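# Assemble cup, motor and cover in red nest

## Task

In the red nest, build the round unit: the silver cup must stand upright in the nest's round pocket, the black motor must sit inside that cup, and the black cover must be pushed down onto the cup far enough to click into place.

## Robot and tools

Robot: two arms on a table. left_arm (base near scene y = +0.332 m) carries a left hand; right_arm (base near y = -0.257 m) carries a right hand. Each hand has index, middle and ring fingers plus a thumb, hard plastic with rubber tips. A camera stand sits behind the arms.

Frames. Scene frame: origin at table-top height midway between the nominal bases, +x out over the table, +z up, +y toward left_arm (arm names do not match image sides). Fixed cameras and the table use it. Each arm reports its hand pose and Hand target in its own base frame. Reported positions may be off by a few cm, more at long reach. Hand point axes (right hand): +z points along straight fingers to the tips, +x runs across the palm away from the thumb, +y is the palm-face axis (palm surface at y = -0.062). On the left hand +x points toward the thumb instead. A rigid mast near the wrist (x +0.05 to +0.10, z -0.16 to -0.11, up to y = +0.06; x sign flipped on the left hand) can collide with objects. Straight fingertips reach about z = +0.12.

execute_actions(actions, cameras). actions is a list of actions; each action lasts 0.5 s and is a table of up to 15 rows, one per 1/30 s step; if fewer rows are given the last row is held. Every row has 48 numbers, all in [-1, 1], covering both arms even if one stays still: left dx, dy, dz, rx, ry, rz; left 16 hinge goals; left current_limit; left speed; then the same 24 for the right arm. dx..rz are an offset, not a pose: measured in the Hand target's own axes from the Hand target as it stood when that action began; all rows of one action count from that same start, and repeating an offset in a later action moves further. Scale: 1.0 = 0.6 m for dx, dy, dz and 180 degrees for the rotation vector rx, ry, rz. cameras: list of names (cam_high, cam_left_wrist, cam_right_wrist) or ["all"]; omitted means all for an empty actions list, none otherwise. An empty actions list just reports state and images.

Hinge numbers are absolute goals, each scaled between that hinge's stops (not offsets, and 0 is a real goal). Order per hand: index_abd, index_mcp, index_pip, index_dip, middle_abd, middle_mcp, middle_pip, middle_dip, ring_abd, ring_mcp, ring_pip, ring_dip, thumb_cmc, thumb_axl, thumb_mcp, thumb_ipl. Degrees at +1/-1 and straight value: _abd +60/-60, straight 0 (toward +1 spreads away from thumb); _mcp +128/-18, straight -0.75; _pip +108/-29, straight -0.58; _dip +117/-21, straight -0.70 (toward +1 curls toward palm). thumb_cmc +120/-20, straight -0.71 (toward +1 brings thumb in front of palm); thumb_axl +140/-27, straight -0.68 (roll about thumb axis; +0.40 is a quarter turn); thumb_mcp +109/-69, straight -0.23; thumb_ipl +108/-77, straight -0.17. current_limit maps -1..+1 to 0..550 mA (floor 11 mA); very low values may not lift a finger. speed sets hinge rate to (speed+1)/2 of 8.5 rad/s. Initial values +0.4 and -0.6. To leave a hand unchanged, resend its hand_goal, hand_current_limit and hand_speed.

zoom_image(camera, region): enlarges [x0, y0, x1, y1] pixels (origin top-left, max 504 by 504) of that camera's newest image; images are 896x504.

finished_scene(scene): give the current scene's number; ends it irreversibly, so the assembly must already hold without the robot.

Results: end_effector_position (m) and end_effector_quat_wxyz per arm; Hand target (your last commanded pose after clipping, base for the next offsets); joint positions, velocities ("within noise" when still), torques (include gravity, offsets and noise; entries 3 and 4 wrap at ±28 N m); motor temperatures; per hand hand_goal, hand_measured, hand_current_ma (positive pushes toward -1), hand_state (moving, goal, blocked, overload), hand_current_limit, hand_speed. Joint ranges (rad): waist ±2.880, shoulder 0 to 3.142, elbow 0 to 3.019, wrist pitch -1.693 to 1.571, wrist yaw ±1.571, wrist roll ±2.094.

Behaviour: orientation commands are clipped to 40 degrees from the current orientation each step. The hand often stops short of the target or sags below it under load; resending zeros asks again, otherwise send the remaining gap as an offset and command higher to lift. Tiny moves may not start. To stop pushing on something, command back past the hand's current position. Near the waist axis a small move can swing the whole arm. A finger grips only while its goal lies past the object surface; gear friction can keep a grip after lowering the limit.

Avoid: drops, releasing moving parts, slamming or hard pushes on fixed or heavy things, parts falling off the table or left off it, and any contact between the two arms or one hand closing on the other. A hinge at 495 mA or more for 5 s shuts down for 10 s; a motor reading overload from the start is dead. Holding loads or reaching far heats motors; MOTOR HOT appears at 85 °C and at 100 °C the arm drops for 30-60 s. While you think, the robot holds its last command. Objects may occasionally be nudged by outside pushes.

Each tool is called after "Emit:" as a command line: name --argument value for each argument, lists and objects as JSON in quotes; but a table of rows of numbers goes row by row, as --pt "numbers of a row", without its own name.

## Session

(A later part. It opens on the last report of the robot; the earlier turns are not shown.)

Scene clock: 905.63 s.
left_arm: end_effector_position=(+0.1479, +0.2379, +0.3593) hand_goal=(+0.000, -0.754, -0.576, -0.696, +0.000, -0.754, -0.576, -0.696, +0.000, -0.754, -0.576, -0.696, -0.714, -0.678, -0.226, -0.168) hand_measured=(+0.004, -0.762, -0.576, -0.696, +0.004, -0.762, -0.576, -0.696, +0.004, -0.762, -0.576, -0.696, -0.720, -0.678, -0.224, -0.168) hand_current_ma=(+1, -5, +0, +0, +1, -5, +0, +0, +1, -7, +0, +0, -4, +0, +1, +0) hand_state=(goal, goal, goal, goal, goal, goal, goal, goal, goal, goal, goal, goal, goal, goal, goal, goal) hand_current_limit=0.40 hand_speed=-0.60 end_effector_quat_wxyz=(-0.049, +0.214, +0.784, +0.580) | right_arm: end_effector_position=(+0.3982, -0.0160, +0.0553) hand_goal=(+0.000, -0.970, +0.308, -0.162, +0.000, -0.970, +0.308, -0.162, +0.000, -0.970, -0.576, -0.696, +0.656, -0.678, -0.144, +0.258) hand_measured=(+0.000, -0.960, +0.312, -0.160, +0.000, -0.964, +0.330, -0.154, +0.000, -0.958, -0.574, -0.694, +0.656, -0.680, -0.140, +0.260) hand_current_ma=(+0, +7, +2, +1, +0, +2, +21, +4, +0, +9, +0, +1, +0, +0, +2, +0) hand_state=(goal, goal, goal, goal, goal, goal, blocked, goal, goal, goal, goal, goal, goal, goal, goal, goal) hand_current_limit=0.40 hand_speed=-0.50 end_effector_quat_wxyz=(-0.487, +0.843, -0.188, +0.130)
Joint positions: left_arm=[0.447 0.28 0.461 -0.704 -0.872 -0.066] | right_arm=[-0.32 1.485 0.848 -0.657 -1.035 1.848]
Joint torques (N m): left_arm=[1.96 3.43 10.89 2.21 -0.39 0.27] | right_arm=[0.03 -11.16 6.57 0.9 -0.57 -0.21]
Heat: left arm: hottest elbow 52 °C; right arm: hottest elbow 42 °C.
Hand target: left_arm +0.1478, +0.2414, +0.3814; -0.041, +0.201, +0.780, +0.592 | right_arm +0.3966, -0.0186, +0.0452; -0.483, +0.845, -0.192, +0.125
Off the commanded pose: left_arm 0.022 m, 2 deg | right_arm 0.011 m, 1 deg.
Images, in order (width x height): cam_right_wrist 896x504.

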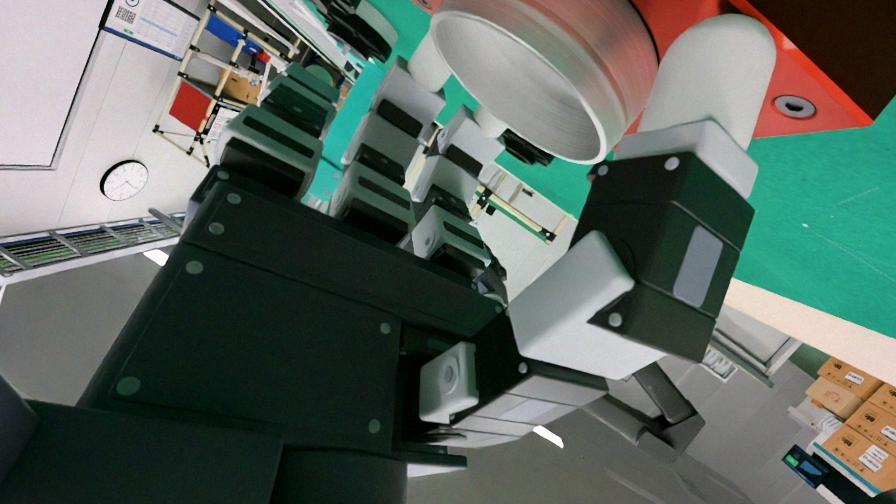

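Emit:
execute_actions --actions '[[[0,0,0,0,0,0,0,-0.754,-0.576,-0.696,0,-0.754,-0.576,-0.696,0,-0.754,-0.576,-0.696,-0.714,-0.678,-0.226,-0.168,0.4,-0.6,0.0013,-0.0432,-0.0251,0,0,0,0,-0.97,0.308,-0.161,0,-0.97,0.308,-0.161,0,-0.97,-0.576,-0.696,0.657,-0.678,-0.143,0.258,0.4,-0.5]],[[0,0,0,0,0,0,0,-0.754,-0.576,-0.696,0,-0.754,-0.576,-0.696,0,-0.754,-0.576,-0.696,-0.714,-0.678,-0.226,-0.168,0.4,-0.6,0.0013,-0.0432,-0.0251,0,0,0,0,-0.97,0.308,-0.161,0,-0.97,0.308,-0.161,0,-0.97,-0.576,-0.696,0.657,-0.678,-0.143,0.258,0.4,-0.5]],[[0,0,0,0,0,0,0,-0.754,-0.576,-0.696,0,-0.754,-0.576,-0.696,0,-0.754,-0.576,-0.696,-0.714,-0.678,-0.226,-0.168,0.4,-0.6,0.0013,-0.0432,-0.0251,0,0,0,0,-0.97,0.308,-0.161,0,-0.97,0.308,-0.161,0,-0.97,-0.576,-0.696,0.657,-0.678,-0.143,0.258,0.4,-0.5]],[[0,0,0,0,0,0,0,-0.754,-0.576,-0.696,0,-0.754,-0.576,-0.696,0,-0.754,-0.576,-0.696,-0.714,-0.678,-0.226,-0.168,0.4,-0.6,0,0,0,0,0,0,0,-0.97,0.308,-0.161,0,-0.97,0.308,-0.161,0,-0.97,-0.576,-0.696,0.657,-0.678,-0.143,0.258,0.4,-0.5]]]' --cameras '["cam_right_wrist"]'

Scene clock: 923.43 s.
left_arm: end_effector_position=(+0.1479, +0.2379, +0.3593) hand_goal=(+0.000, -0.754, -0.576, -0.696, +0.000, -0.754, -0.576, -0.696, +0.000, -0.754, -0.576, -0.696, -0.714, -0.678, -0.226, -0.168) hand_measured=(+0.004, -0.762, -0.576, -0.696, +0.004, -0.762, -0.576, -0.696, +0.004, -0.762, -0.576, -0.696, -0.720, -0.678, -0.224, -0.168) hand_current_ma=(+1, -5, +0, +0, +1, -5, +0, +0, +1, -7, +0, +0, -4, +0, +1, +0) hand_state=(goal, goal, goal, goal, goal, goal, goal, goal, goal, goal, goal, goal, goal, goal, goal, goal) hand_current_limit=0.40 hand_speed=-0.60 end_effector_quat_wxyz=(-0.049, +0.214, +0.784, +0.580) | right_arm: end_effector_position=(+0.3823, -0.0123, +0.1176) hand_goal=(+0.000, -0.970, +0.308, -0.162, +0.000, -0.970, +0.308, -0.162, +0.000, -0.970, -0.576, -0.696, +0.656, -0.678, -0.144, +0.258) hand_measured=(+0.000, -0.960, +0.312, -0.160, +0.004, -0.964, +0.312, -0.160, +0.000, -0.958, -0.574, -0.694, +0.656, -0.680, -0.140, +0.260) hand_current_ma=(+0, +7, +1, +1, +1, +3, +1, +1, +0, +9, +0, +1, +0, +0, +2, +0) hand_state=(goal, goal, goal, goal, goal, goal, goal, goal, goal, goal, goal, goal, goal, goal, goal, goal) hand_current_limit=0.40 hand_speed=-0.50 end_effector_quat_wxyz=(-0.485, +0.844, -0.203, +0.106)
Joint positions: left_arm=[0.447 0.28 0.461 -0.704 -0.872 -0.066] | right_arm=[-0.32 1.379 0.933 -0.907 -1.026 1.845]
Joint torques (N m): left_arm=[1.96 3.55 10.91 2.18 -0.39 0.26] | right_arm=[-0.03 -12.86 10.66 0.23 -0.95 -0.17]
Heat: left arm: hottest elbow 52 °C; right arm: hottest elbow 43 °C.
Hand target: left_arm +0.1478, +0.2414, +0.3814; -0.041, +0.201, +0.780, +0.592 | right_arm +0.3966, -0.0186, +0.1352; -0.483, +0.845, -0.192, +0.125
Off the commanded pose: left_arm 0.022 m, 2 deg | right_arm 0.024 m, 3 deg.
Images, in order (width x height): cam_right_wrist 896x504.

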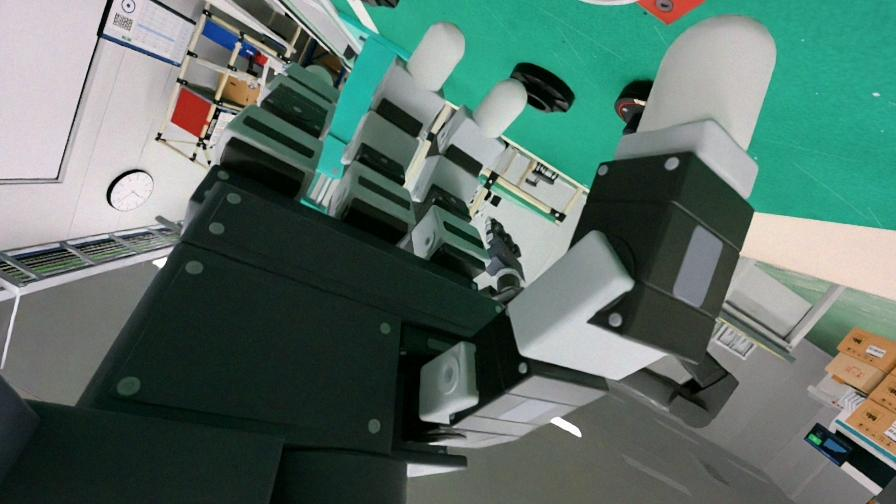

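Emit:
execute_actions --actions '[[[0,0,0,0,0,0,0,-0.754,-0.576,-0.696,0,-0.754,-0.576,-0.696,0,-0.754,-0.576,-0.696,-0.714,-0.678,-0.226,-0.168,0.4,-0.6,0.0447,0.07,-0.1182,-0.0018,0.06,0.0349,0,-0.97,0.308,-0.161,0,-0.97,0.308,-0.161,0,-0.97,-0.576,-0.696,0.657,-0.678,-0.143,0.258,0.4,-0.5]],[[0,0,0,0,0,0,0,-0.754,-0.576,-0.696,0,-0.754,-0.576,-0.696,0,-0.754,-0.576,-0.696,-0.714,-0.678,-0.226,-0.168,0.4,-0.6,0.0447,0.07,-0.1182,-0.0018,0.06,0.0349,0,-0.97,0.308,-0.161,0,-0.97,0.308,-0.161,0,-0.97,-0.576,-0.696,0.657,-0.678,-0.143,0.258,0.4,-0.5]]]' --cameras '["cam_high"]'

Emit:
zoom_image --camera "cam_high" --region '[320, 290, 440, 400]'

Scene clock: 953.00 s.
left_arm: end_effector_position=(+0.1479, +0.2379, +0.3593) hand_goal=(+0.000, -0.754, -0.576, -0.696, +0.000, -0.754, -0.576, -0.696, +0.000, -0.754, -0.576, -0.696, -0.714, -0.678, -0.226, -0.168) hand_measured=(+0.004, -0.762, -0.576, -0.696, +0.004, -0.762, -0.576, -0.696, +0.004, -0.762, -0.576, -0.696, -0.720, -0.678, -0.224, -0.168) hand_current_ma=(+1, -5, +0, +0, +1, -5, +0, +0, +1, -7, +0, +0, -4, +0, +1, +0) hand_state=(goal, goal, goal, goal, goal, goal, goal, goal, goal, goal, goal, goal, goal, goal, goal, goal) hand_current_limit=0.40 hand_speed=-0.60 end_effector_quat_wxyz=(-0.049, +0.214, +0.784, +0.580) | right_arm: end_effector_position=(+0.3390, -0.1765, +0.1178) hand_goal=(+0.000, -0.970, +0.308, -0.162, +0.000, -0.970, +0.308, -0.162, +0.000, -0.970, -0.576, -0.696, +0.656, -0.678, -0.144, +0.258) hand_measured=(+0.000, -0.960, +0.310, -0.160, +0.002, -0.962, +0.310, -0.160, +0.000, -0.958, -0.574, -0.694, +0.656, -0.680, -0.142, +0.260) hand_current_ma=(+0, +7, +1, +1, +1, +4, +1, +1, +0, +9, +0, +1, +0, +0, +1, +0) hand_state=(goal, goal, goal, goal, goal, goal, goal, goal, goal, goal, goal, goal, goal, goal, goal, goal) hand_current_limit=0.40 hand_speed=-0.50 end_effector_quat_wxyz=(-0.448, +0.778, -0.386, +0.211)
Joint positions: left_arm=[0.447 0.28 0.461 -0.704 -0.872 -0.066] | right_arm=[-0.767 1.377 0.933 -0.907 -1.021 1.849]
Joint torques (N m): left_arm=[1.96 3.49 10.93 2.21 -0.39 0.26] | right_arm=[1.08 -12.28 11.02 0.24 -1.16 -0.21]
Motor temperatures (°C): left_arm=[21 22 52 19 22 20] | right_arm=[21 26 51 20 23 20]
Heat: left arm: hottest elbow 52 °C; right arm: hottest elbow 51 °C.
Hand target: left_arm +0.1478, +0.2414, +0.3814; -0.041, +0.201, +0.780, +0.592 | right_arm +0.3531, -0.1853, +0.1352; -0.445, +0.784, -0.370, +0.226
Off the commanded pose: left_arm 0.022 m, 2 deg | right_arm 0.024 m, 3 deg.
Images, in order (width x height): cam_high 896x504.

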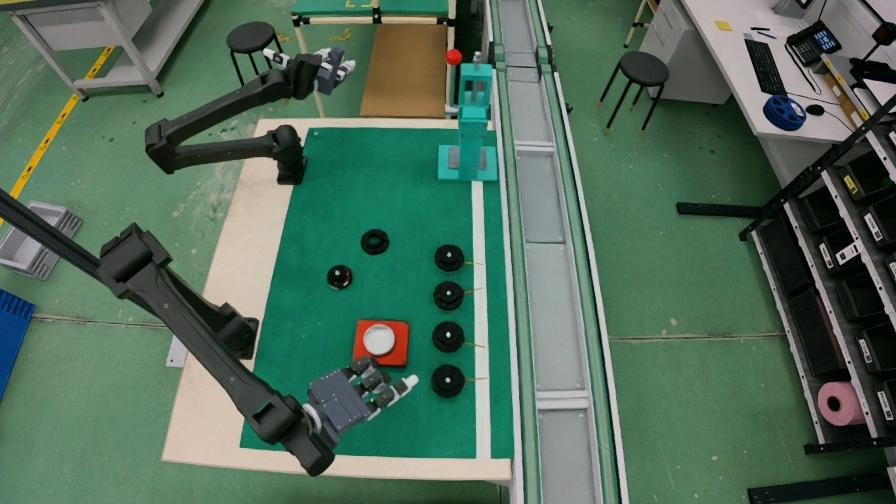

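Scaled by 4.200 from the camera's 896x504 image, which has a finer 1280x720 frame.

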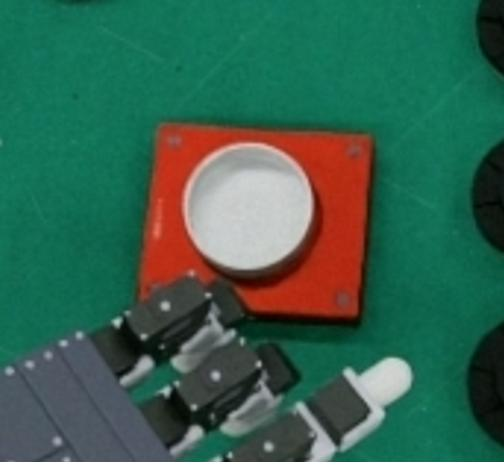

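Emit:
execute_actions --actions '[]' --cameras '["cam_right_wrist","cam_left_wrist"]'

Emit:
zoom_image --camera "cam_right_wrist" --region '[392, 0, 896, 280]'

Scene clock: 959.80 s.
left_arm: end_effector_position=(+0.1479, +0.2379, +0.3593) hand_goal=(+0.000, -0.754, -0.576, -0.696, +0.000, -0.754, -0.576, -0.696, +0.000, -0.754, -0.576, -0.696, -0.714, -0.678, -0.226, -0.168) hand_measured=(+0.004, -0.762, -0.576, -0.696, +0.004, -0.762, -0.576, -0.696, +0.004, -0.762, -0.576, -0.696, -0.720, -0.678, -0.224, -0.168) hand_current_ma=(+1, -5, +0, +0, +1, -5, +0, +0, +1, -7, +0, +0, -4, +0, +1, +0) hand_state=(goal, goal, goal, goal, goal, goal, goal, goal, goal, goal, goal, goal, goal, goal, goal, goal) hand_current_limit=0.40 hand_speed=-0.60 end_effector_quat_wxyz=(-0.049, +0.214, +0.784, +0.580) | right_arm: end_effector_position=(+0.3390, -0.1765, +0.1178) hand_goal=(+0.000, -0.970, +0.308, -0.162, +0.000, -0.970, +0.308, -0.162, +0.000, -0.970, -0.576, -0.696, +0.656, -0.678, -0.144, +0.258) hand_measured=(+0.000, -0.960, +0.310, -0.160, +0.002, -0.962, +0.310, -0.160, +0.000, -0.958, -0.574, -0.694, +0.656, -0.680, -0.142, +0.260) hand_current_ma=(+0, +7, +1, +1, +1, +4, +1, +1, +0, +9, +0, +1, +0, +0, +1, +0) hand_state=(goal, goal, goal, goal, goal, goal, goal, goal, goal, goal, goal, goal, goal, goal, goal, goal) hand_current_limit=0.40 hand_speed=-0.50 end_effector_quat_wxyz=(-0.448, +0.778, -0.386, +0.211)
Joint positions: left_arm=[0.447 0.28 0.461 -0.704 -0.872 -0.066] | right_arm=[-0.767 1.377 0.933 -0.907 -1.021 1.849]
Joint velocities: within noise
Joint torques (N m): left_arm=[2.08 3.55 10.93 2.22 -0.39 0.27] | right_arm=[0.97 -12.34 10.95 0.27 -1.16 -0.19]
Motor temperatures (°C): left_arm=[21 22 52 19 22 20] | right_arm=[21 26 52 20 23 20]
Heat: left arm: hottest elbow 52 °C; right arm: hottest elbow 52 °C.
Hand target: left_arm +0.1478, +0.2414, +0.3814; -0.041, +0.201, +0.780, +0.592 | right_arm +0.3531, -0.1853, +0.1352; -0.445, +0.784, -0.370, +0.226
Off the commanded pose: left_arm 0.022 m, 2 deg | right_arm 0.024 m, 3 deg.
Images, in order (width x height): cam_left_wrist 896x504, cam_right_wrist 896x504.

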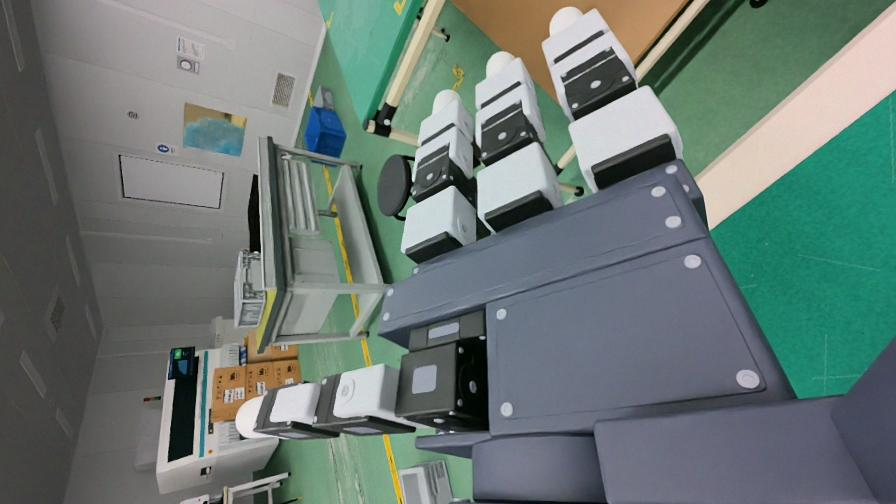

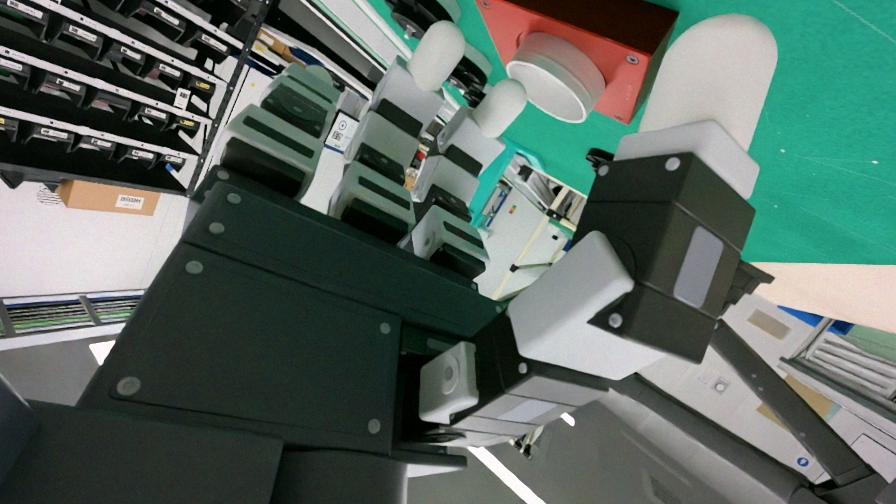

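Scaled by 1.000.

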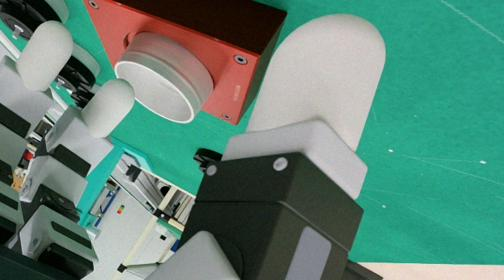

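Emit:
zoom_image --camera "cam_right_wrist" --region '[470, 0, 690, 130]'

Scaled by 2.291 from the camera's 896x504 image, which has a finer 1280x720 frame.

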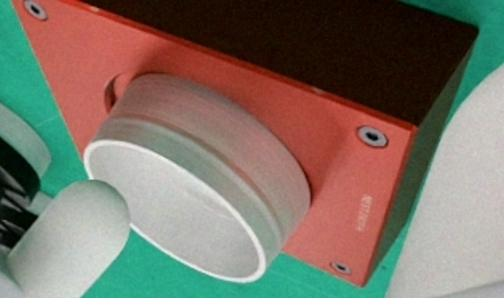

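Emit:
zoom_image --camera "cam_right_wrist" --region '[500, 20, 612, 130]'

Scaled by 4.500 from the camera's 896x504 image, which has a finer 1280x720 frame.

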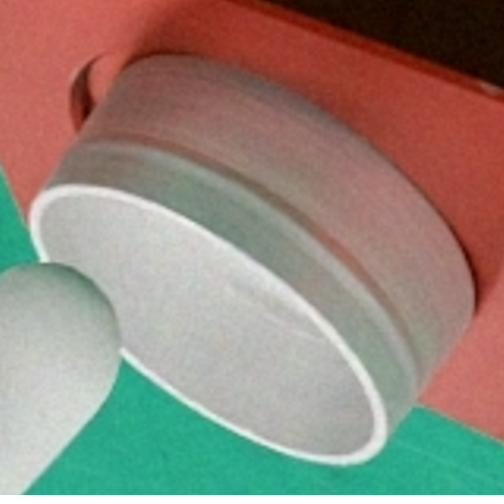

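Emit:
zoom_image --camera "cam_high" --region '[350, 314, 414, 370]'

This scene's latest camera images include none from cam_high. They are from: cam_left_wrist, cam_right_wrist. cam_high's image comes with the result of a call that names it in "cameras".

Emit:
execute_actions --actions '[]' --cameras '["cam_high", "cam_right_wrist"]'

Emit:
zoom_image --camera "cam_high" --region '[350, 314, 414, 370]'

Scene clock: 1012.63 s.
left_arm: end_effector_position=(+0.1479, +0.2379, +0.3593) hand_goal=(+0.000, -0.754, -0.576, -0.696, +0.000, -0.754, -0.576, -0.696, +0.000, -0.754, -0.576, -0.696, -0.714, -0.678, -0.226, -0.168) hand_measured=(+0.004, -0.762, -0.576, -0.696, +0.004, -0.762, -0.576, -0.696, +0.004, -0.762, -0.576, -0.696, -0.720, -0.678, -0.224, -0.168) hand_current_ma=(+1, -5, +0, +0, +1, -5, +0, +0, +1, -7, +0, +0, -4, +0, +1, +0) hand_state=(goal, goal, goal, goal, goal, goal, goal, goal, goal, goal, goal, goal, goal, goal, goal, goal) hand_current_limit=0.40 hand_speed=-0.60 end_effector_quat_wxyz=(-0.049, +0.214, +0.784, +0.580) | right_arm: end_effector_position=(+0.3390, -0.1765, +0.1178) hand_goal=(+0.000, -0.970, +0.308, -0.162, +0.000, -0.970, +0.308, -0.162, +0.000, -0.970, -0.576, -0.696, +0.656, -0.678, -0.144, +0.258) hand_measured=(+0.000, -0.960, +0.310, -0.160, +0.002, -0.962, +0.310, -0.160, +0.000, -0.958, -0.574, -0.694, +0.656, -0.680, -0.142, +0.260) hand_current_ma=(+0, +7, +1, +1, +1, +4, +1, +1, +0, +9, +0, +1, +0, +0, +1, +0) hand_state=(goal, goal, goal, goal, goal, goal, goal, goal, goal, goal, goal, goal, goal, goal, goal, goal) hand_current_limit=0.40 hand_speed=-0.50 end_effector_quat_wxyz=(-0.448, +0.778, -0.386, +0.211)
Joint positions: left_arm=[0.447 0.28 0.461 -0.704 -0.872 -0.066] | right_arm=[-0.767 1.377 0.933 -0.907 -1.021 1.849]
Joint velocities: within noise
Joint torques (N m): left_arm=[1.96 3.49 10.91 2.19 -0.39 0.27] | right_arm=[1.03 -12.22 10.96 0.28 -1.17 -0.18]
Motor temperatures (°C): left_arm=[21 22 53 19 22 20] | right_arm=[21 27 59 20 24 20]
Heat: left arm: hottest elbow 53 °C; right arm: hottest elbow 59 °C.
Hand target: left_arm +0.1478, +0.2414, +0.3814; -0.041, +0.201, +0.780, +0.592 | right_arm +0.3531, -0.1853, +0.1352; -0.445, +0.784, -0.370, +0.226
Off the commanded pose: left_arm 0.022 m, 2 deg | right_arm 0.024 m, 3 deg.
Images, in order (width x height): cam_high 896x504, cam_right_wrist 896x504.

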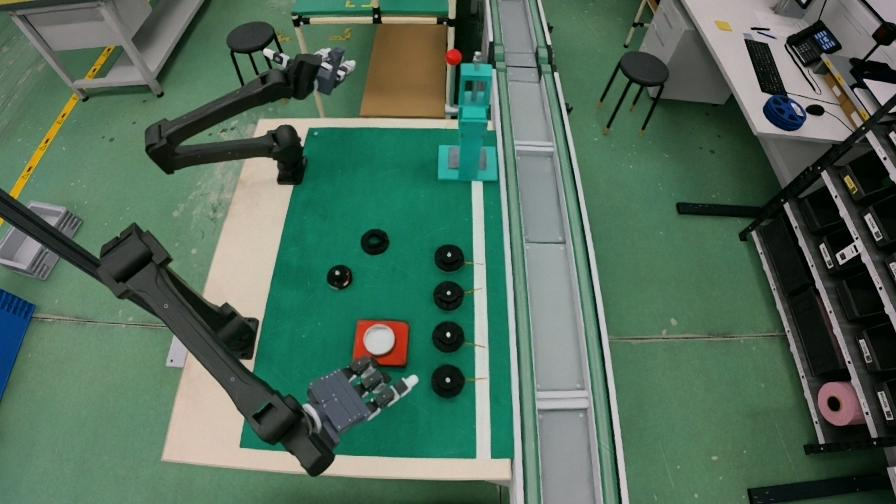

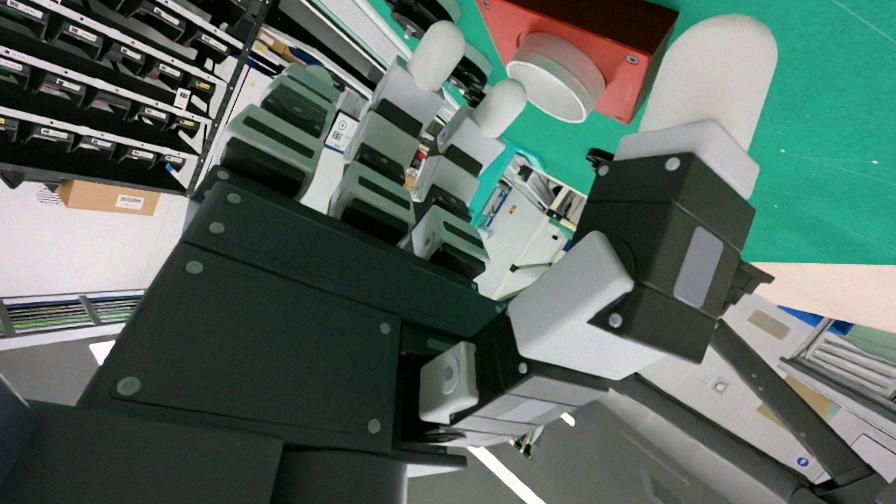

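Scaled by 7.875 from the camera's 896x504 image, which has a finer 1280x720 frame.

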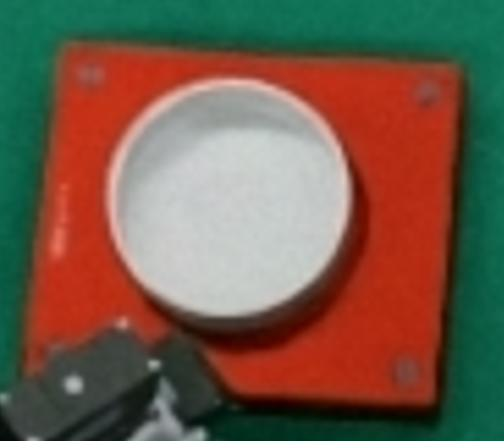

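Emit:
execute_actions --actions '[[[0,0,0,0,0,0,0,-0.754,-0.576,-0.696,0,-0.754,-0.576,-0.696,0,-0.754,-0.576,-0.696,-0.714,-0.678,-0.226,-0.168,0.4,-0.6,-0.0736,-0.0641,0.1066,0.0018,-0.06,-0.0349,0,-0.97,0.308,-0.161,0,-0.97,0.308,-0.161,0,-0.97,-0.576,-0.696,0.657,-0.678,-0.143,0.258,0.4,-0.5]],[[0,0,0,0,0,0,0,-0.754,-0.576,-0.696,0,-0.754,-0.576,-0.696,0,-0.754,-0.576,-0.696,-0.714,-0.678,-0.226,-0.168,0.4,-0.6,-0.0736,-0.0641,0.1066,0.0018,-0.06,-0.0349,0,-0.97,0.308,-0.161,0,-0.97,0.308,-0.161,0,-0.97,-0.576,-0.696,0.657,-0.678,-0.143,0.258,0.4,-0.5]],[[0,0,0,0,0,0,0,-0.754,-0.576,-0.696,0,-0.754,-0.576,-0.696,0,-0.754,-0.576,-0.696,-0.714,-0.678,-0.226,-0.168,0.4,-0.6,-0.0017,0.0576,0.0335,0,0,0,0,-0.97,0.308,-0.161,0,-0.97,0.308,-0.161,0,-0.97,-0.576,-0.696,0.657,-0.678,-0.143,0.258,0.4,-0.5]],[[0,0,0,0,0,0,0,-0.754,-0.576,-0.696,0,-0.754,-0.576,-0.696,0,-0.754,-0.576,-0.696,-0.714,-0.678,-0.226,-0.168,0.4,-0.6,0,0,0,0,0,0,0,-0.97,0.308,-0.161,0,-0.97,0.308,-0.161,0,-0.97,-0.576,-0.696,0.657,-0.678,-0.143,0.258,0.4,-0.5]]]' --cameras '["cam_right_wrist"]'

Scene clock: 1028.30 s.
left_arm: end_effector_position=(+0.1479, +0.2379, +0.3593) hand_goal=(+0.000, -0.754, -0.576, -0.696, +0.000, -0.754, -0.576, -0.696, +0.000, -0.754, -0.576, -0.696, -0.714, -0.678, -0.226, -0.168) hand_measured=(+0.004, -0.762, -0.576, -0.696, +0.004, -0.762, -0.576, -0.696, +0.004, -0.762, -0.576, -0.696, -0.720, -0.678, -0.224, -0.168) hand_current_ma=(+1, -5, +0, +0, +1, -5, +0, +0, +1, -7, +0, +0, -4, +0, +1, +0) hand_state=(goal, goal, goal, goal, goal, goal, goal, goal, goal, goal, goal, goal, goal, goal, goal, goal) hand_current_limit=0.40 hand_speed=-0.60 end_effector_quat_wxyz=(-0.049, +0.214, +0.784, +0.580) | right_arm: end_effector_position=(+0.3917, -0.0140, +0.0971) hand_goal=(+0.000, -0.970, +0.308, -0.162, +0.000, -0.970, +0.308, -0.162, +0.000, -0.970, -0.576, -0.696, +0.656, -0.678, -0.144, +0.258) hand_measured=(+0.000, -0.960, +0.310, -0.160, +0.002, -0.962, +0.310, -0.160, +0.000, -0.958, -0.574, -0.694, +0.656, -0.680, -0.142, +0.260) hand_current_ma=(+0, +7, +1, +1, +1, +4, +1, +1, +0, +9, +0, +1, +0, +0, +0, +0) hand_state=(goal, goal, goal, goal, goal, goal, goal, goal, goal, goal, goal, goal, goal, goal, goal, goal) hand_current_limit=0.40 hand_speed=-0.50 end_effector_quat_wxyz=(-0.484, +0.846, -0.188, +0.120)
Joint positions: left_arm=[0.447 0.28 0.461 -0.704 -0.872 -0.066] | right_arm=[-0.317 1.413 0.907 -0.82 -1.027 1.83]
Joint torques (N m): left_arm=[2.02 3.49 10.89 2.21 -0.39 0.27] | right_arm=[-0.26 -11.63 7.75 1.26 -0.91 -0.05]
Motor temperatures (°C): left_arm=[21 22 53 19 22 20] | right_arm=[21 27 60 20 24 20]
Heat: left arm: hottest elbow 53 °C; right arm: hottest elbow 60 °C.
Hand target: left_arm +0.1478, +0.2414, +0.3814; -0.041, +0.201, +0.780, +0.592 | right_arm +0.3964, -0.0184, +0.0952; -0.483, +0.845, -0.192, +0.125
Off the commanded pose: left_arm 0.022 m, 2 deg | right_arm 0.007 m, 1 deg.
Images, in order (width x height): cam_right_wrist 896x504.

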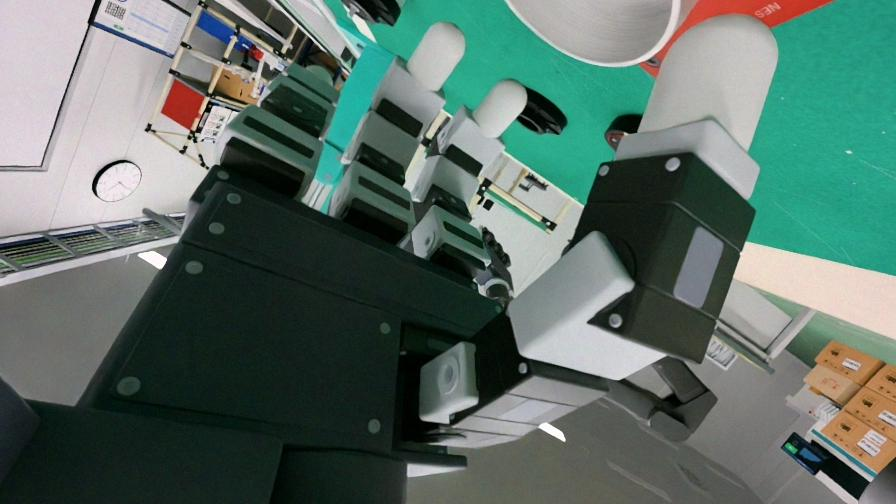

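Emit:
execute_actions --actions '[[[0,0,0,0,0,0,0,-0.754,-0.576,-0.696,0,-0.754,-0.576,-0.696,0,-0.754,-0.576,-0.696,-0.714,-0.678,-0.226,-0.168,0.4,-0.6,-0.0008,0.0288,0.0168,0,0,0,0,-0.97,0.308,-0.161,0,-0.97,0.308,-0.161,0,-0.97,-0.576,-0.696,0.657,-0.678,-0.143,0.258,0.4,-0.5]],[[0,0,0,0,0,0,0,-0.754,-0.576,-0.696,0,-0.754,-0.576,-0.696,0,-0.754,-0.576,-0.696,-0.714,-0.678,-0.226,-0.168,0.4,-0.6,-0.0008,0.0288,0.0168,0,0,0,0,-0.97,0.308,-0.161,0,-0.97,0.308,-0.161,0,-0.97,-0.576,-0.696,0.657,-0.678,-0.143,0.258,0.4,-0.5]],[[0,0,0,0,0,0,0,-0.754,-0.576,-0.696,0,-0.754,-0.576,-0.696,0,-0.754,-0.576,-0.696,-0.714,-0.678,-0.226,-0.168,0.4,-0.6,0,0,0,0,0,0,0,-0.97,0.308,-0.161,0,-0.97,0.308,-0.161,0,-0.97,-0.576,-0.696,0.657,-0.678,-0.143,0.258,0.4,-0.5]]]' --cameras '["cam_right_wrist"]'

Scene clock: 1037.97 s.
left_arm: end_effector_position=(+0.1479, +0.2379, +0.3593) hand_goal=(+0.000, -0.754, -0.576, -0.696, +0.000, -0.754, -0.576, -0.696, +0.000, -0.754, -0.576, -0.696, -0.714, -0.678, -0.226, -0.168) hand_measured=(+0.004, -0.762, -0.576, -0.696, +0.004, -0.762, -0.576, -0.696, +0.004, -0.762, -0.576, -0.696, -0.720, -0.678, -0.224, -0.168) hand_current_ma=(+1, -5, +0, +0, +1, -5, +0, +0, +1, -7, +0, +0, -4, +0, +1, +0) hand_state=(goal, goal, goal, goal, goal, goal, goal, goal, goal, goal, goal, goal, goal, goal, goal, goal) hand_current_limit=0.40 hand_speed=-0.60 end_effector_quat_wxyz=(-0.049, +0.214, +0.784, +0.580) | right_arm: end_effector_position=(+0.3923, -0.0142, +0.0576) hand_goal=(+0.000, -0.970, +0.308, -0.162, +0.000, -0.970, +0.308, -0.162, +0.000, -0.970, -0.576, -0.696, +0.656, -0.678, -0.144, +0.258) hand_measured=(+0.000, -0.960, +0.310, -0.160, +0.002, -0.962, +0.310, -0.160, +0.000, -0.958, -0.574, -0.694, +0.656, -0.680, -0.142, +0.260) hand_current_ma=(+0, +7, +1, +1, +1, +4, +1, +1, +0, +9, +0, +1, +0, +0, +0, +0) hand_state=(goal, goal, goal, goal, goal, goal, goal, goal, goal, goal, goal, goal, goal, goal, goal, goal) hand_current_limit=0.40 hand_speed=-0.50 end_effector_quat_wxyz=(-0.484, +0.846, -0.188, +0.121)
Joint positions: left_arm=[0.447 0.28 0.461 -0.704 -0.872 -0.066] | right_arm=[-0.317 1.477 0.852 -0.699 -1.027 1.83]
Joint torques (N m): left_arm=[2.02 3.55 10.91 2.19 -0.39 0.27] | right_arm=[-0.32 -11.93 7.19 1.25 -0.91 -0.05]
Motor temperatures (°C): left_arm=[21 22 53 19 22 20] | right_arm=[21 26 56 20 24 20]
Heat: left arm: hottest elbow 53 °C; right arm: hottest elbow 56 °C.
Hand target: left_arm +0.1478, +0.2414, +0.3814; -0.041, +0.201, +0.780, +0.592 | right_arm +0.3964, -0.0183, +0.0551; -0.483, +0.845, -0.192, +0.125
Off the commanded pose: left_arm 0.022 m, 2 deg | right_arm 0.006 m, 1 deg.
Images, in order (width x height): cam_right_wrist 896x504.

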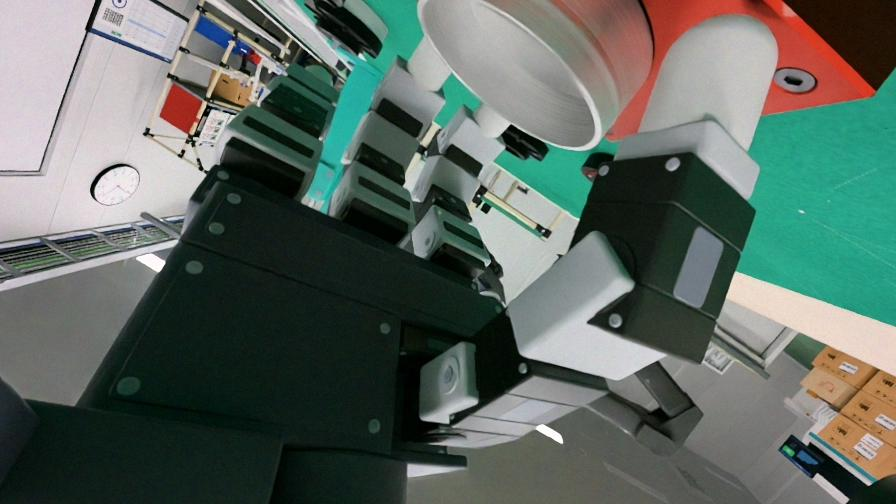

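Emit:
execute_actions --actions '[[[0,0,0,0,0,0,0,-0.754,-0.576,-0.696,0,-0.754,-0.576,-0.696,0,-0.754,-0.576,-0.696,-0.714,-0.678,-0.226,-0.168,0.4,-0.6,0.0239,-0.0054,0.0106,0,0,0,0,-0.97,0.308,-0.161,0,-0.97,0.308,-0.161,0,-0.97,-0.576,-0.696,0.657,-0.678,-0.143,0.258,0.4,-0.5]],[[0,0,0,0,0,0,0,-0.754,-0.576,-0.696,0,-0.754,-0.576,-0.696,0,-0.754,-0.576,-0.696,-0.714,-0.678,-0.226,-0.168,0.4,-0.6,0,0,0,0,0,0,0,-0.97,0.308,-0.161,0,-0.97,0.308,-0.161,0,-0.97,-0.576,-0.696,0.657,-0.678,-0.143,0.258,0.4,-0.5]]]' --cameras '["cam_right_wrist"]'

Scene clock: 1045.50 s.
left_arm: end_effector_position=(+0.1479, +0.2379, +0.3593) hand_goal=(+0.000, -0.754, -0.576, -0.696, +0.000, -0.754, -0.576, -0.696, +0.000, -0.754, -0.576, -0.696, -0.714, -0.678, -0.226, -0.168) hand_measured=(+0.004, -0.762, -0.576, -0.696, +0.004, -0.762, -0.576, -0.696, +0.004, -0.762, -0.576, -0.696, -0.720, -0.678, -0.224, -0.168) hand_current_ma=(+1, -5, +0, +0, +1, -5, +0, +0, +1, -7, +0, +0, -4, +0, +1, +0) hand_state=(goal, goal, goal, goal, goal, goal, goal, goal, goal, goal, goal, goal, goal, goal, goal, goal) hand_current_limit=0.40 hand_speed=-0.60 end_effector_quat_wxyz=(-0.049, +0.214, +0.784, +0.580) | right_arm: end_effector_position=(+0.3936, -0.0130, +0.0561) hand_goal=(+0.000, -0.970, +0.308, -0.162, +0.000, -0.970, +0.308, -0.162, +0.000, -0.970, -0.576, -0.696, +0.656, -0.678, -0.144, +0.258) hand_measured=(+0.000, -0.960, +0.310, -0.160, -0.004, -0.970, +0.324, -0.148, +0.000, -0.958, -0.574, -0.694, +0.656, -0.680, -0.142, +0.260) hand_current_ma=(+0, +7, +1, +1, -2, +0, +12, +10, +0, +9, +0, +1, +0, +0, +0, +0) hand_state=(goal, goal, goal, goal, goal, goal, goal, goal, goal, goal, goal, goal, goal, goal, goal, goal) hand_current_limit=0.40 hand_speed=-0.50 end_effector_quat_wxyz=(-0.488, +0.842, -0.200, +0.114)
Joint positions: left_arm=[0.447 0.28 0.461 -0.704 -0.872 -0.066] | right_arm=[-0.317 1.489 0.857 -0.69 -1.032 1.862]
Joint torques (N m): left_arm=[1.96 3.49 10.92 2.19 -0.39 0.27] | right_arm=[0.73 -10.34 9.43 1.52 -0.55 -0.12]
Heat: left arm: hottest elbow 53 °C; right arm: hottest elbow 54 °C.
Hand target: left_arm +0.1478, +0.2414, +0.3814; -0.041, +0.201, +0.780, +0.592 | right_arm +0.4126, -0.0184, +0.0552; -0.483, +0.845, -0.192, +0.125
Off the commanded pose: left_arm 0.022 m, 2 deg | right_arm 0.020 m, 2 deg.
Images, in order (width x height): cam_right_wrist 896x504.

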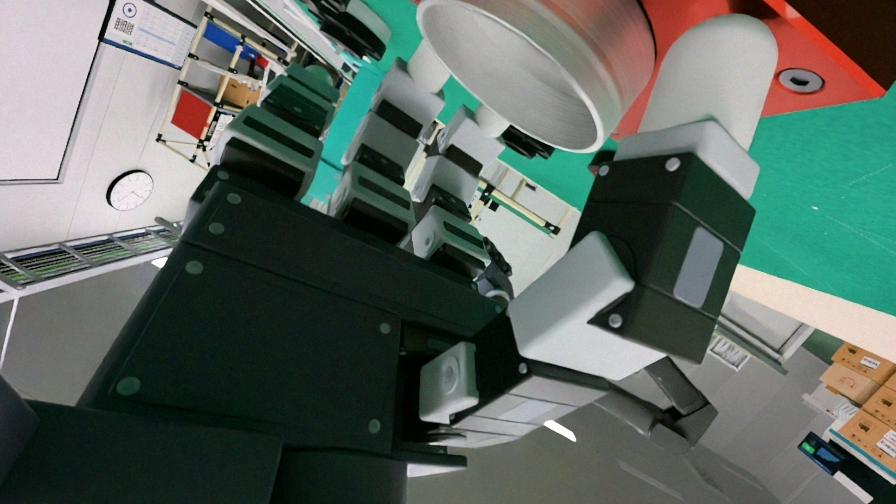

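Emit:
execute_actions --actions '[[[0,0,0,0,0,0,0,-0.754,-0.576,-0.696,0,-0.754,-0.576,-0.696,0,-0.754,-0.576,-0.696,-0.714,-0.678,-0.226,-0.168,0.4,-0.6,0,0,0,0,0,0,0,-0.97,0.56,-0.34,0,-0.97,0.56,-0.34,0,-0.97,-0.576,-0.696,0.657,-0.678,-0.016,0.222,0,-0.8]],[[0,0,0,0,0,0,0,-0.754,-0.576,-0.696,0,-0.754,-0.576,-0.696,0,-0.754,-0.576,-0.696,-0.714,-0.678,-0.226,-0.168,0.4,-0.6,0,0,0,0,0,0,0,-0.97,0.56,-0.34,0,-0.97,0.56,-0.34,0,-0.97,-0.576,-0.696,0.657,-0.678,-0.016,0.222,0,-0.8]]]' --cameras '["cam_right_wrist"]'

Emit:
zoom_image --camera "cam_right_wrist" --region '[396, 0, 800, 180]'

Scene clock: 1059.20 s.
left_arm: end_effector_position=(+0.1479, +0.2379, +0.3593) hand_goal=(+0.000, -0.754, -0.576, -0.696, +0.000, -0.754, -0.576, -0.696, +0.000, -0.754, -0.576, -0.696, -0.714, -0.678, -0.226, -0.168) hand_measured=(+0.004, -0.762, -0.576, -0.696, +0.004, -0.762, -0.576, -0.696, +0.004, -0.762, -0.576, -0.696, -0.720, -0.678, -0.224, -0.168) hand_current_ma=(+1, -5, +0, +0, +1, -5, +0, +0, +1, -7, +0, +0, -4, +0, +1, +0) hand_state=(goal, goal, goal, goal, goal, goal, goal, goal, goal, goal, goal, goal, goal, goal, goal, goal) hand_current_limit=0.40 hand_speed=-0.60 end_effector_quat_wxyz=(-0.049, +0.214, +0.784, +0.580) | right_arm: end_effector_position=(+0.3948, -0.0123, +0.0553) hand_goal=(+0.000, -0.970, +0.560, -0.340, +0.000, -0.970, +0.560, -0.340, +0.000, -0.970, -0.576, -0.696, +0.656, -0.678, -0.016, +0.222) hand_measured=(+0.000, -0.970, +0.548, -0.340, -0.004, -0.992, +0.540, -0.340, +0.000, -0.958, -0.574, -0.694, +0.656, -0.680, -0.026, +0.220) hand_current_ma=(+0, +0, -7, +0, -1, -25, -18, +0, +0, +9, +0, +1, +0, +0, -9, +0) hand_state=(goal, goal, goal, goal, goal, blocked, goal, goal, goal, goal, goal, goal, goal, goal, goal, goal) hand_current_limit=0.00 hand_speed=-0.80 end_effector_quat_wxyz=(-0.490, +0.841, -0.199, +0.115)
Joint positions: left_arm=[0.447 0.28 0.461 -0.704 -0.872 -0.066] | right_arm=[-0.315 1.493 0.857 -0.684 -1.036 1.863]
Joint torques (N m): left_arm=[1.9 3.49 10.91 2.21 -0.39 0.26] | right_arm=[0.67 -10.75 9.37 1.31 -0.4 -0.12]
Heat: left arm: hottest elbow 53 °C; right arm: hottest elbow 52 °C.
Hand target: left_arm +0.1478, +0.2414, +0.3814; -0.041, +0.201, +0.780, +0.592 | right_arm +0.4124, -0.0184, +0.0551; -0.483, +0.845, -0.192, +0.125
Off the commanded pose: left_arm 0.022 m, 2 deg | right_arm 0.019 m, 2 deg.
Images, in order (width x height): cam_right_wrist 896x504.

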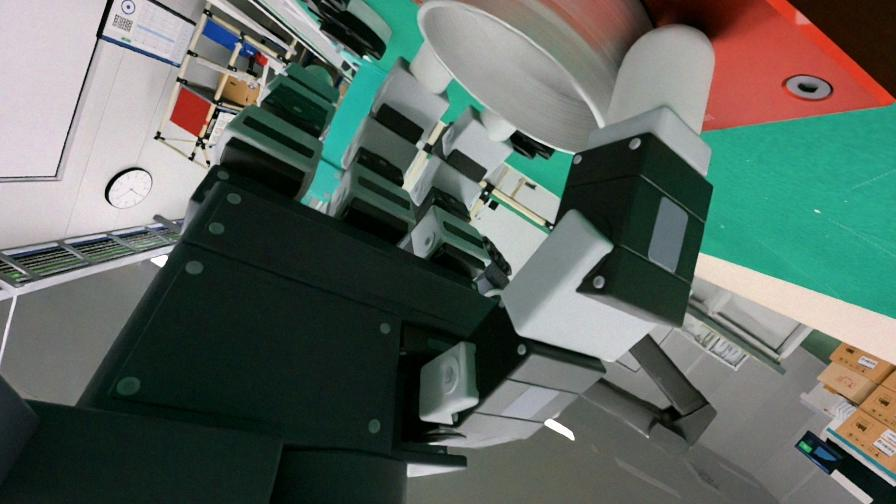

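Scaled by 1.248 from the camera's 896x504 image, which has a finer 1280x720 frame.

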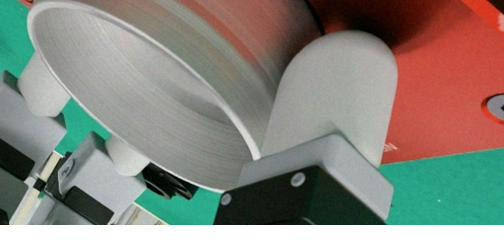

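Emit:
execute_actions --actions '[[[0,0,0,0,0,0,0,-0.754,-0.576,-0.696,0,-0.754,-0.576,-0.696,0,-0.754,-0.576,-0.696,-0.714,-0.678,-0.226,-0.168,0.4,-0.6,0,0,0,0,0,0,0,-0.97,0.75,-0.34,0,-0.97,0.75,-0.34,0,-0.97,-0.576,-0.696,0.657,-0.678,0.1,0.25,0.2,-0.8]],[[0,0,0,0,0,0,0,-0.754,-0.576,-0.696,0,-0.754,-0.576,-0.696,0,-0.754,-0.576,-0.696,-0.714,-0.678,-0.226,-0.168,0.4,-0.6,0,0,0,0,0,0,0,-0.97,0.75,-0.34,0,-0.97,0.75,-0.34,0,-0.97,-0.576,-0.696,0.657,-0.678,0.1,0.25,0.2,-0.8]]]' --cameras '["cam_right_wrist"]'

Emit:
zoom_image --camera "cam_right_wrist" --region '[396, 0, 800, 180]'

Scene clock: 1066.33 s.
left_arm: end_effector_position=(+0.1479, +0.2379, +0.3593) hand_goal=(+0.000, -0.754, -0.576, -0.696, +0.000, -0.754, -0.576, -0.696, +0.000, -0.754, -0.576, -0.696, -0.714, -0.678, -0.226, -0.168) hand_measured=(+0.004, -0.762, -0.576, -0.696, +0.004, -0.762, -0.576, -0.696, +0.004, -0.762, -0.576, -0.696, -0.720, -0.678, -0.224, -0.168) hand_current_ma=(+1, -5, +0, +0, +1, -5, +0, +0, +1, -7, +0, +0, -4, +0, +1, +0) hand_state=(goal, goal, goal, goal, goal, goal, goal, goal, goal, goal, goal, goal, goal, goal, goal, goal) hand_current_limit=0.40 hand_speed=-0.60 end_effector_quat_wxyz=(-0.049, +0.214, +0.784, +0.580) | right_arm: end_effector_position=(+0.3960, -0.0139, +0.0544) hand_goal=(+0.000, -0.970, +0.750, -0.340, +0.000, -0.970, +0.750, -0.340, +0.000, -0.970, -0.576, -0.696, +0.656, -0.678, +0.100, +0.250) hand_measured=(+0.000, -0.978, +0.700, -0.350, -0.002, -0.998, +0.650, -0.360, +0.000, -0.958, -0.574, -0.694, +0.644, -0.684, +0.000, +0.226) hand_current_ma=(+0, -5, -76, -6, +0, -34, -236, -19, +0, +9, +0, +1, -9, -4, -330, -36) hand_state=(goal, goal, blocked, goal, goal, blocked, blocked, blocked, goal, goal, goal, goal, goal, goal, blocked, blocked) hand_current_limit=0.20 hand_speed=-0.80 end_effector_quat_wxyz=(-0.486, +0.843, -0.199, +0.116)
Joint positions: left_arm=[0.447 0.28 0.461 -0.704 -0.872 -0.066] | right_arm=[-0.315 1.495 0.86 -0.681 -1.028 1.864]
Joint torques (N m): left_arm=[2.02 3.43 10.93 2.21 -0.39 0.26] | right_arm=[0.73 -11.05 9.22 1.21 -0.74 -0.12]
Heat: left arm: hottest elbow 53 °C; right arm: hottest elbow 52 °C.
Hand target: left_arm +0.1478, +0.2414, +0.3814; -0.041, +0.201, +0.780, +0.592 | right_arm +0.4124, -0.0184, +0.0551; -0.483, +0.845, -0.192, +0.125
Off the commanded pose: left_arm 0.022 m, 2 deg | right_arm 0.017 m, 1 deg.
Images, in order (width x height): cam_right_wrist 896x504.

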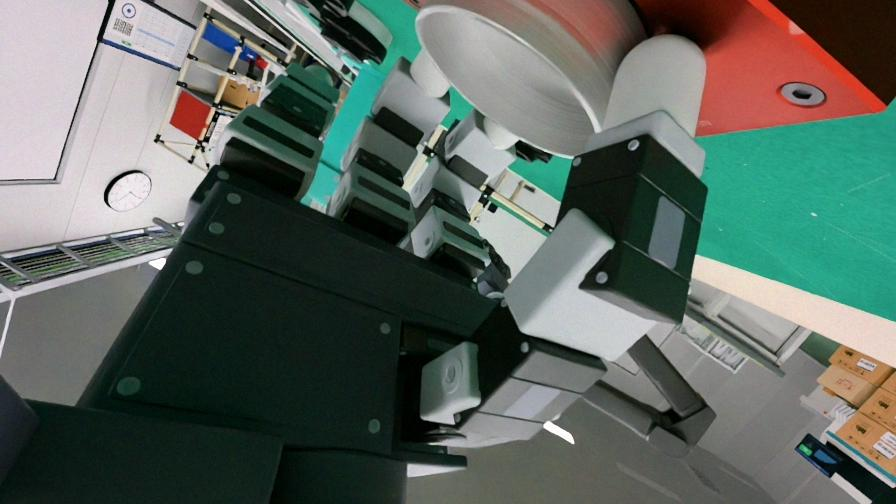

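Scaled by 1.248 from the camera's 896x504 image, which has a finer 1280x720 frame.

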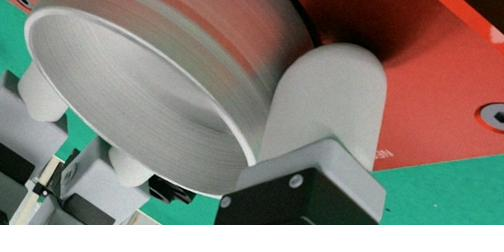

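Emit:
zoom_image --camera "cam_right_wrist" --region '[560, 0, 780, 120]'

Scaled by 2.291 from the camera's 896x504 image, which has a finer 1280x720 frame.

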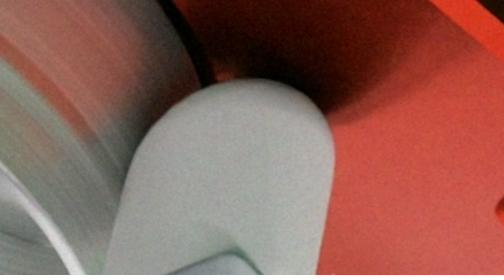

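Emit:
execute_actions --actions '[[[0,0,0,0,0,0,0,-0.754,-0.576,-0.696,0,-0.754,-0.576,-0.696,0,-0.754,-0.576,-0.696,-0.714,-0.678,-0.226,-0.168,0.4,-0.6,0,0,0,0,0,0,0,-0.97,0.56,-0.34,0,-0.97,0.56,-0.34,0,-0.97,-0.576,-0.696,0.657,-0.678,-0.016,0.222,0.2,-0.9]],[[0,0,0,0,0,0,0,-0.754,-0.576,-0.696,0,-0.754,-0.576,-0.696,0,-0.754,-0.576,-0.696,-0.714,-0.678,-0.226,-0.168,0.4,-0.6,0,0,0,0,0,0,0,-0.97,0.308,-0.161,0,-0.97,0.308,-0.161,0,-0.97,-0.576,-0.696,0.657,-0.678,-0.143,0.258,0.4,-0.7]],[[0,0,0,0,0,0,0,-0.754,-0.576,-0.696,0,-0.754,-0.576,-0.696,0,-0.754,-0.576,-0.696,-0.714,-0.678,-0.226,-0.168,0.4,-0.6,0.0017,-0.0576,-0.0335,0,0,0,0,-0.97,0.308,-0.161,0,-0.97,0.308,-0.161,0,-0.97,-0.576,-0.696,0.657,-0.678,-0.143,0.258,0.4,-0.5]],[[0,0,0,0,0,0,0,-0.754,-0.576,-0.696,0,-0.754,-0.576,-0.696,0,-0.754,-0.576,-0.696,-0.714,-0.678,-0.226,-0.168,0.4,-0.6,0.0017,-0.0576,-0.0335,0,0,0,0,-0.97,0.308,-0.161,0,-0.97,0.308,-0.161,0,-0.97,-0.576,-0.696,0.657,-0.678,-0.143,0.258,0.4,-0.5]],[[0,0,0,0,0,0,0,-0.754,-0.576,-0.696,0,-0.754,-0.576,-0.696,0,-0.754,-0.576,-0.696,-0.714,-0.678,-0.226,-0.168,0.4,-0.6,0.0447,0.07,-0.1182,-0.0018,0.06,0.0349,0,-0.97,0.308,-0.161,0,-0.97,0.308,-0.161,0,-0.97,-0.576,-0.696,0.657,-0.678,-0.143,0.258,0.4,-0.5]],[[0,0,0,0,0,0,0,-0.754,-0.576,-0.696,0,-0.754,-0.576,-0.696,0,-0.754,-0.576,-0.696,-0.714,-0.678,-0.226,-0.168,0.4,-0.6,0.0447,0.07,-0.1182,-0.0018,0.06,0.0349,0,-0.97,0.308,-0.161,0,-0.97,0.308,-0.161,0,-0.97,-0.576,-0.696,0.657,-0.678,-0.143,0.258,0.4,-0.5]]]' --cameras '["cam_right_wrist", "cam_high"]'

Emit:
zoom_image --camera "cam_right_wrist" --region '[480, 0, 640, 150]'

Emit:
zoom_image --camera "cam_high" --region '[350, 314, 414, 370]'

Scene clock: 1089.20 s.
left_arm: end_effector_position=(+0.1479, +0.2379, +0.3593) hand_goal=(+0.000, -0.754, -0.576, -0.696, +0.000, -0.754, -0.576, -0.696, +0.000, -0.754, -0.576, -0.696, -0.714, -0.678, -0.226, -0.168) hand_measured=(+0.004, -0.762, -0.576, -0.696, +0.004, -0.762, -0.576, -0.696, +0.004, -0.762, -0.576, -0.696, -0.720, -0.678, -0.224, -0.168) hand_current_ma=(+1, -5, +0, +0, +1, -5, +0, +0, +1, -7, +0, +0, -4, +0, +1, +0) hand_state=(goal, goal, goal, goal, goal, goal, goal, goal, goal, goal, goal, goal, goal, goal, goal, goal) hand_current_limit=0.40 hand_speed=-0.60 end_effector_quat_wxyz=(-0.049, +0.214, +0.784, +0.580) | right_arm: end_effector_position=(+0.3573, -0.1796, +0.1202) hand_goal=(+0.000, -0.970, +0.308, -0.162, +0.000, -0.970, +0.308, -0.162, +0.000, -0.970, -0.576, -0.696, +0.656, -0.678, -0.144, +0.258) hand_measured=(+0.000, -0.956, +0.310, -0.160, -0.002, -0.954, +0.310, -0.160, +0.000, -0.958, -0.574, -0.694, +0.654, -0.680, -0.142, +0.256) hand_current_ma=(+0, +10, +1, +1, +0, +14, +1, +1, +0, +9, +0, +1, +0, -1, +1, -1) hand_state=(goal, goal, goal, goal, goal, goal, goal, goal, goal, goal, goal, goal, goal, goal, goal, goal) hand_current_limit=0.40 hand_speed=-0.50 end_effector_quat_wxyz=(-0.447, +0.780, -0.384, +0.211)
Joint positions: left_arm=[0.447 0.28 0.461 -0.704 -0.872 -0.066] | right_arm=[-0.739 1.408 0.97 -0.874 -1.014 1.89]
Joint torques (N m): left_arm=[1.96 3.49 10.91 2.21 -0.39 0.26] | right_arm=[0.97 -13.45 9.94 0.76 -1.14 -0.11]
Heat: left arm: hottest elbow 54 °C; right arm: hottest elbow 54 °C.
Hand target: left_arm +0.1478, +0.2414, +0.3814; -0.041, +0.201, +0.780, +0.592 | right_arm +0.3688, -0.1851, +0.1351; -0.445, +0.784, -0.370, +0.226
Off the commanded pose: left_arm 0.022 m, 2 deg | right_arm 0.020 m, 2 deg.
Images, in order (width x height): cam_high 896x504, cam_right_wrist 896x504.

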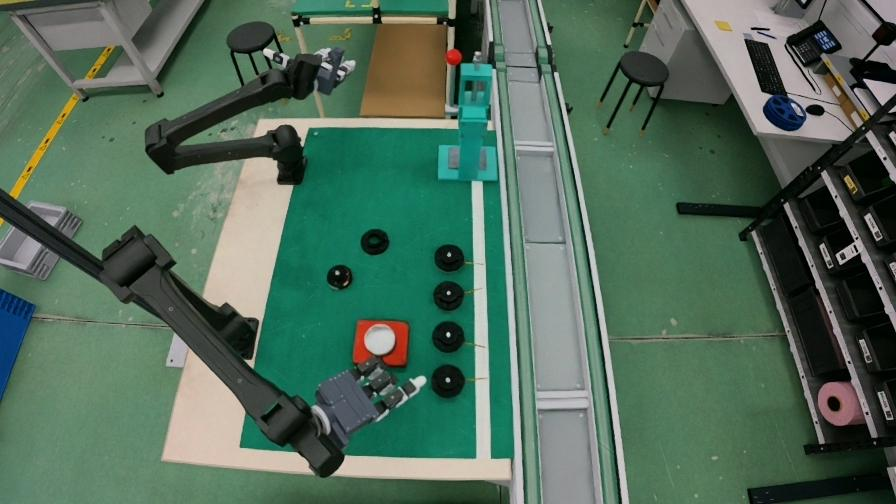

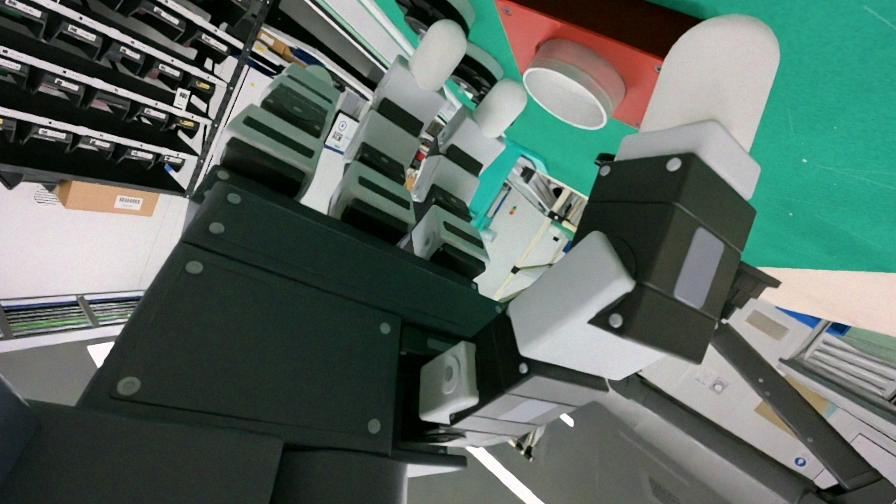

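Scaled by 3.150 from the camera's 896x504 image, which has a finer 1280x720 frame.

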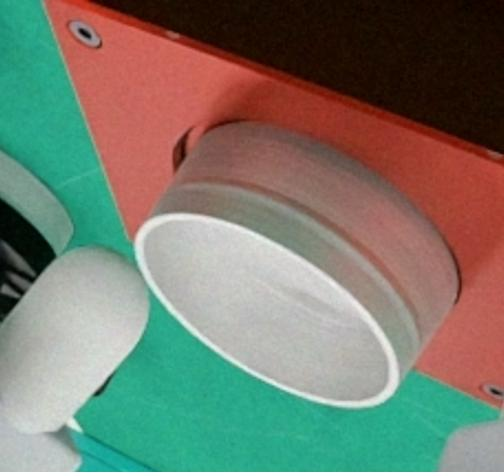

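Scaled by 7.875 from the camera's 896x504 image, which has a finer 1280x720 frame.

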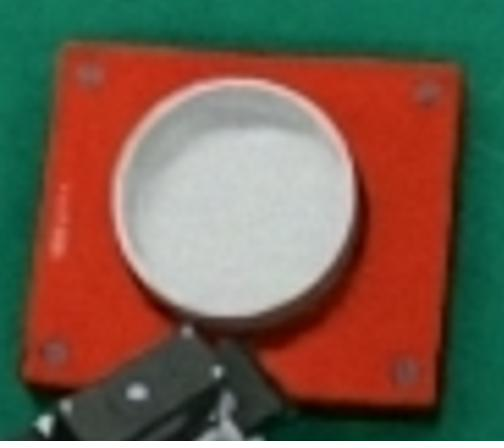

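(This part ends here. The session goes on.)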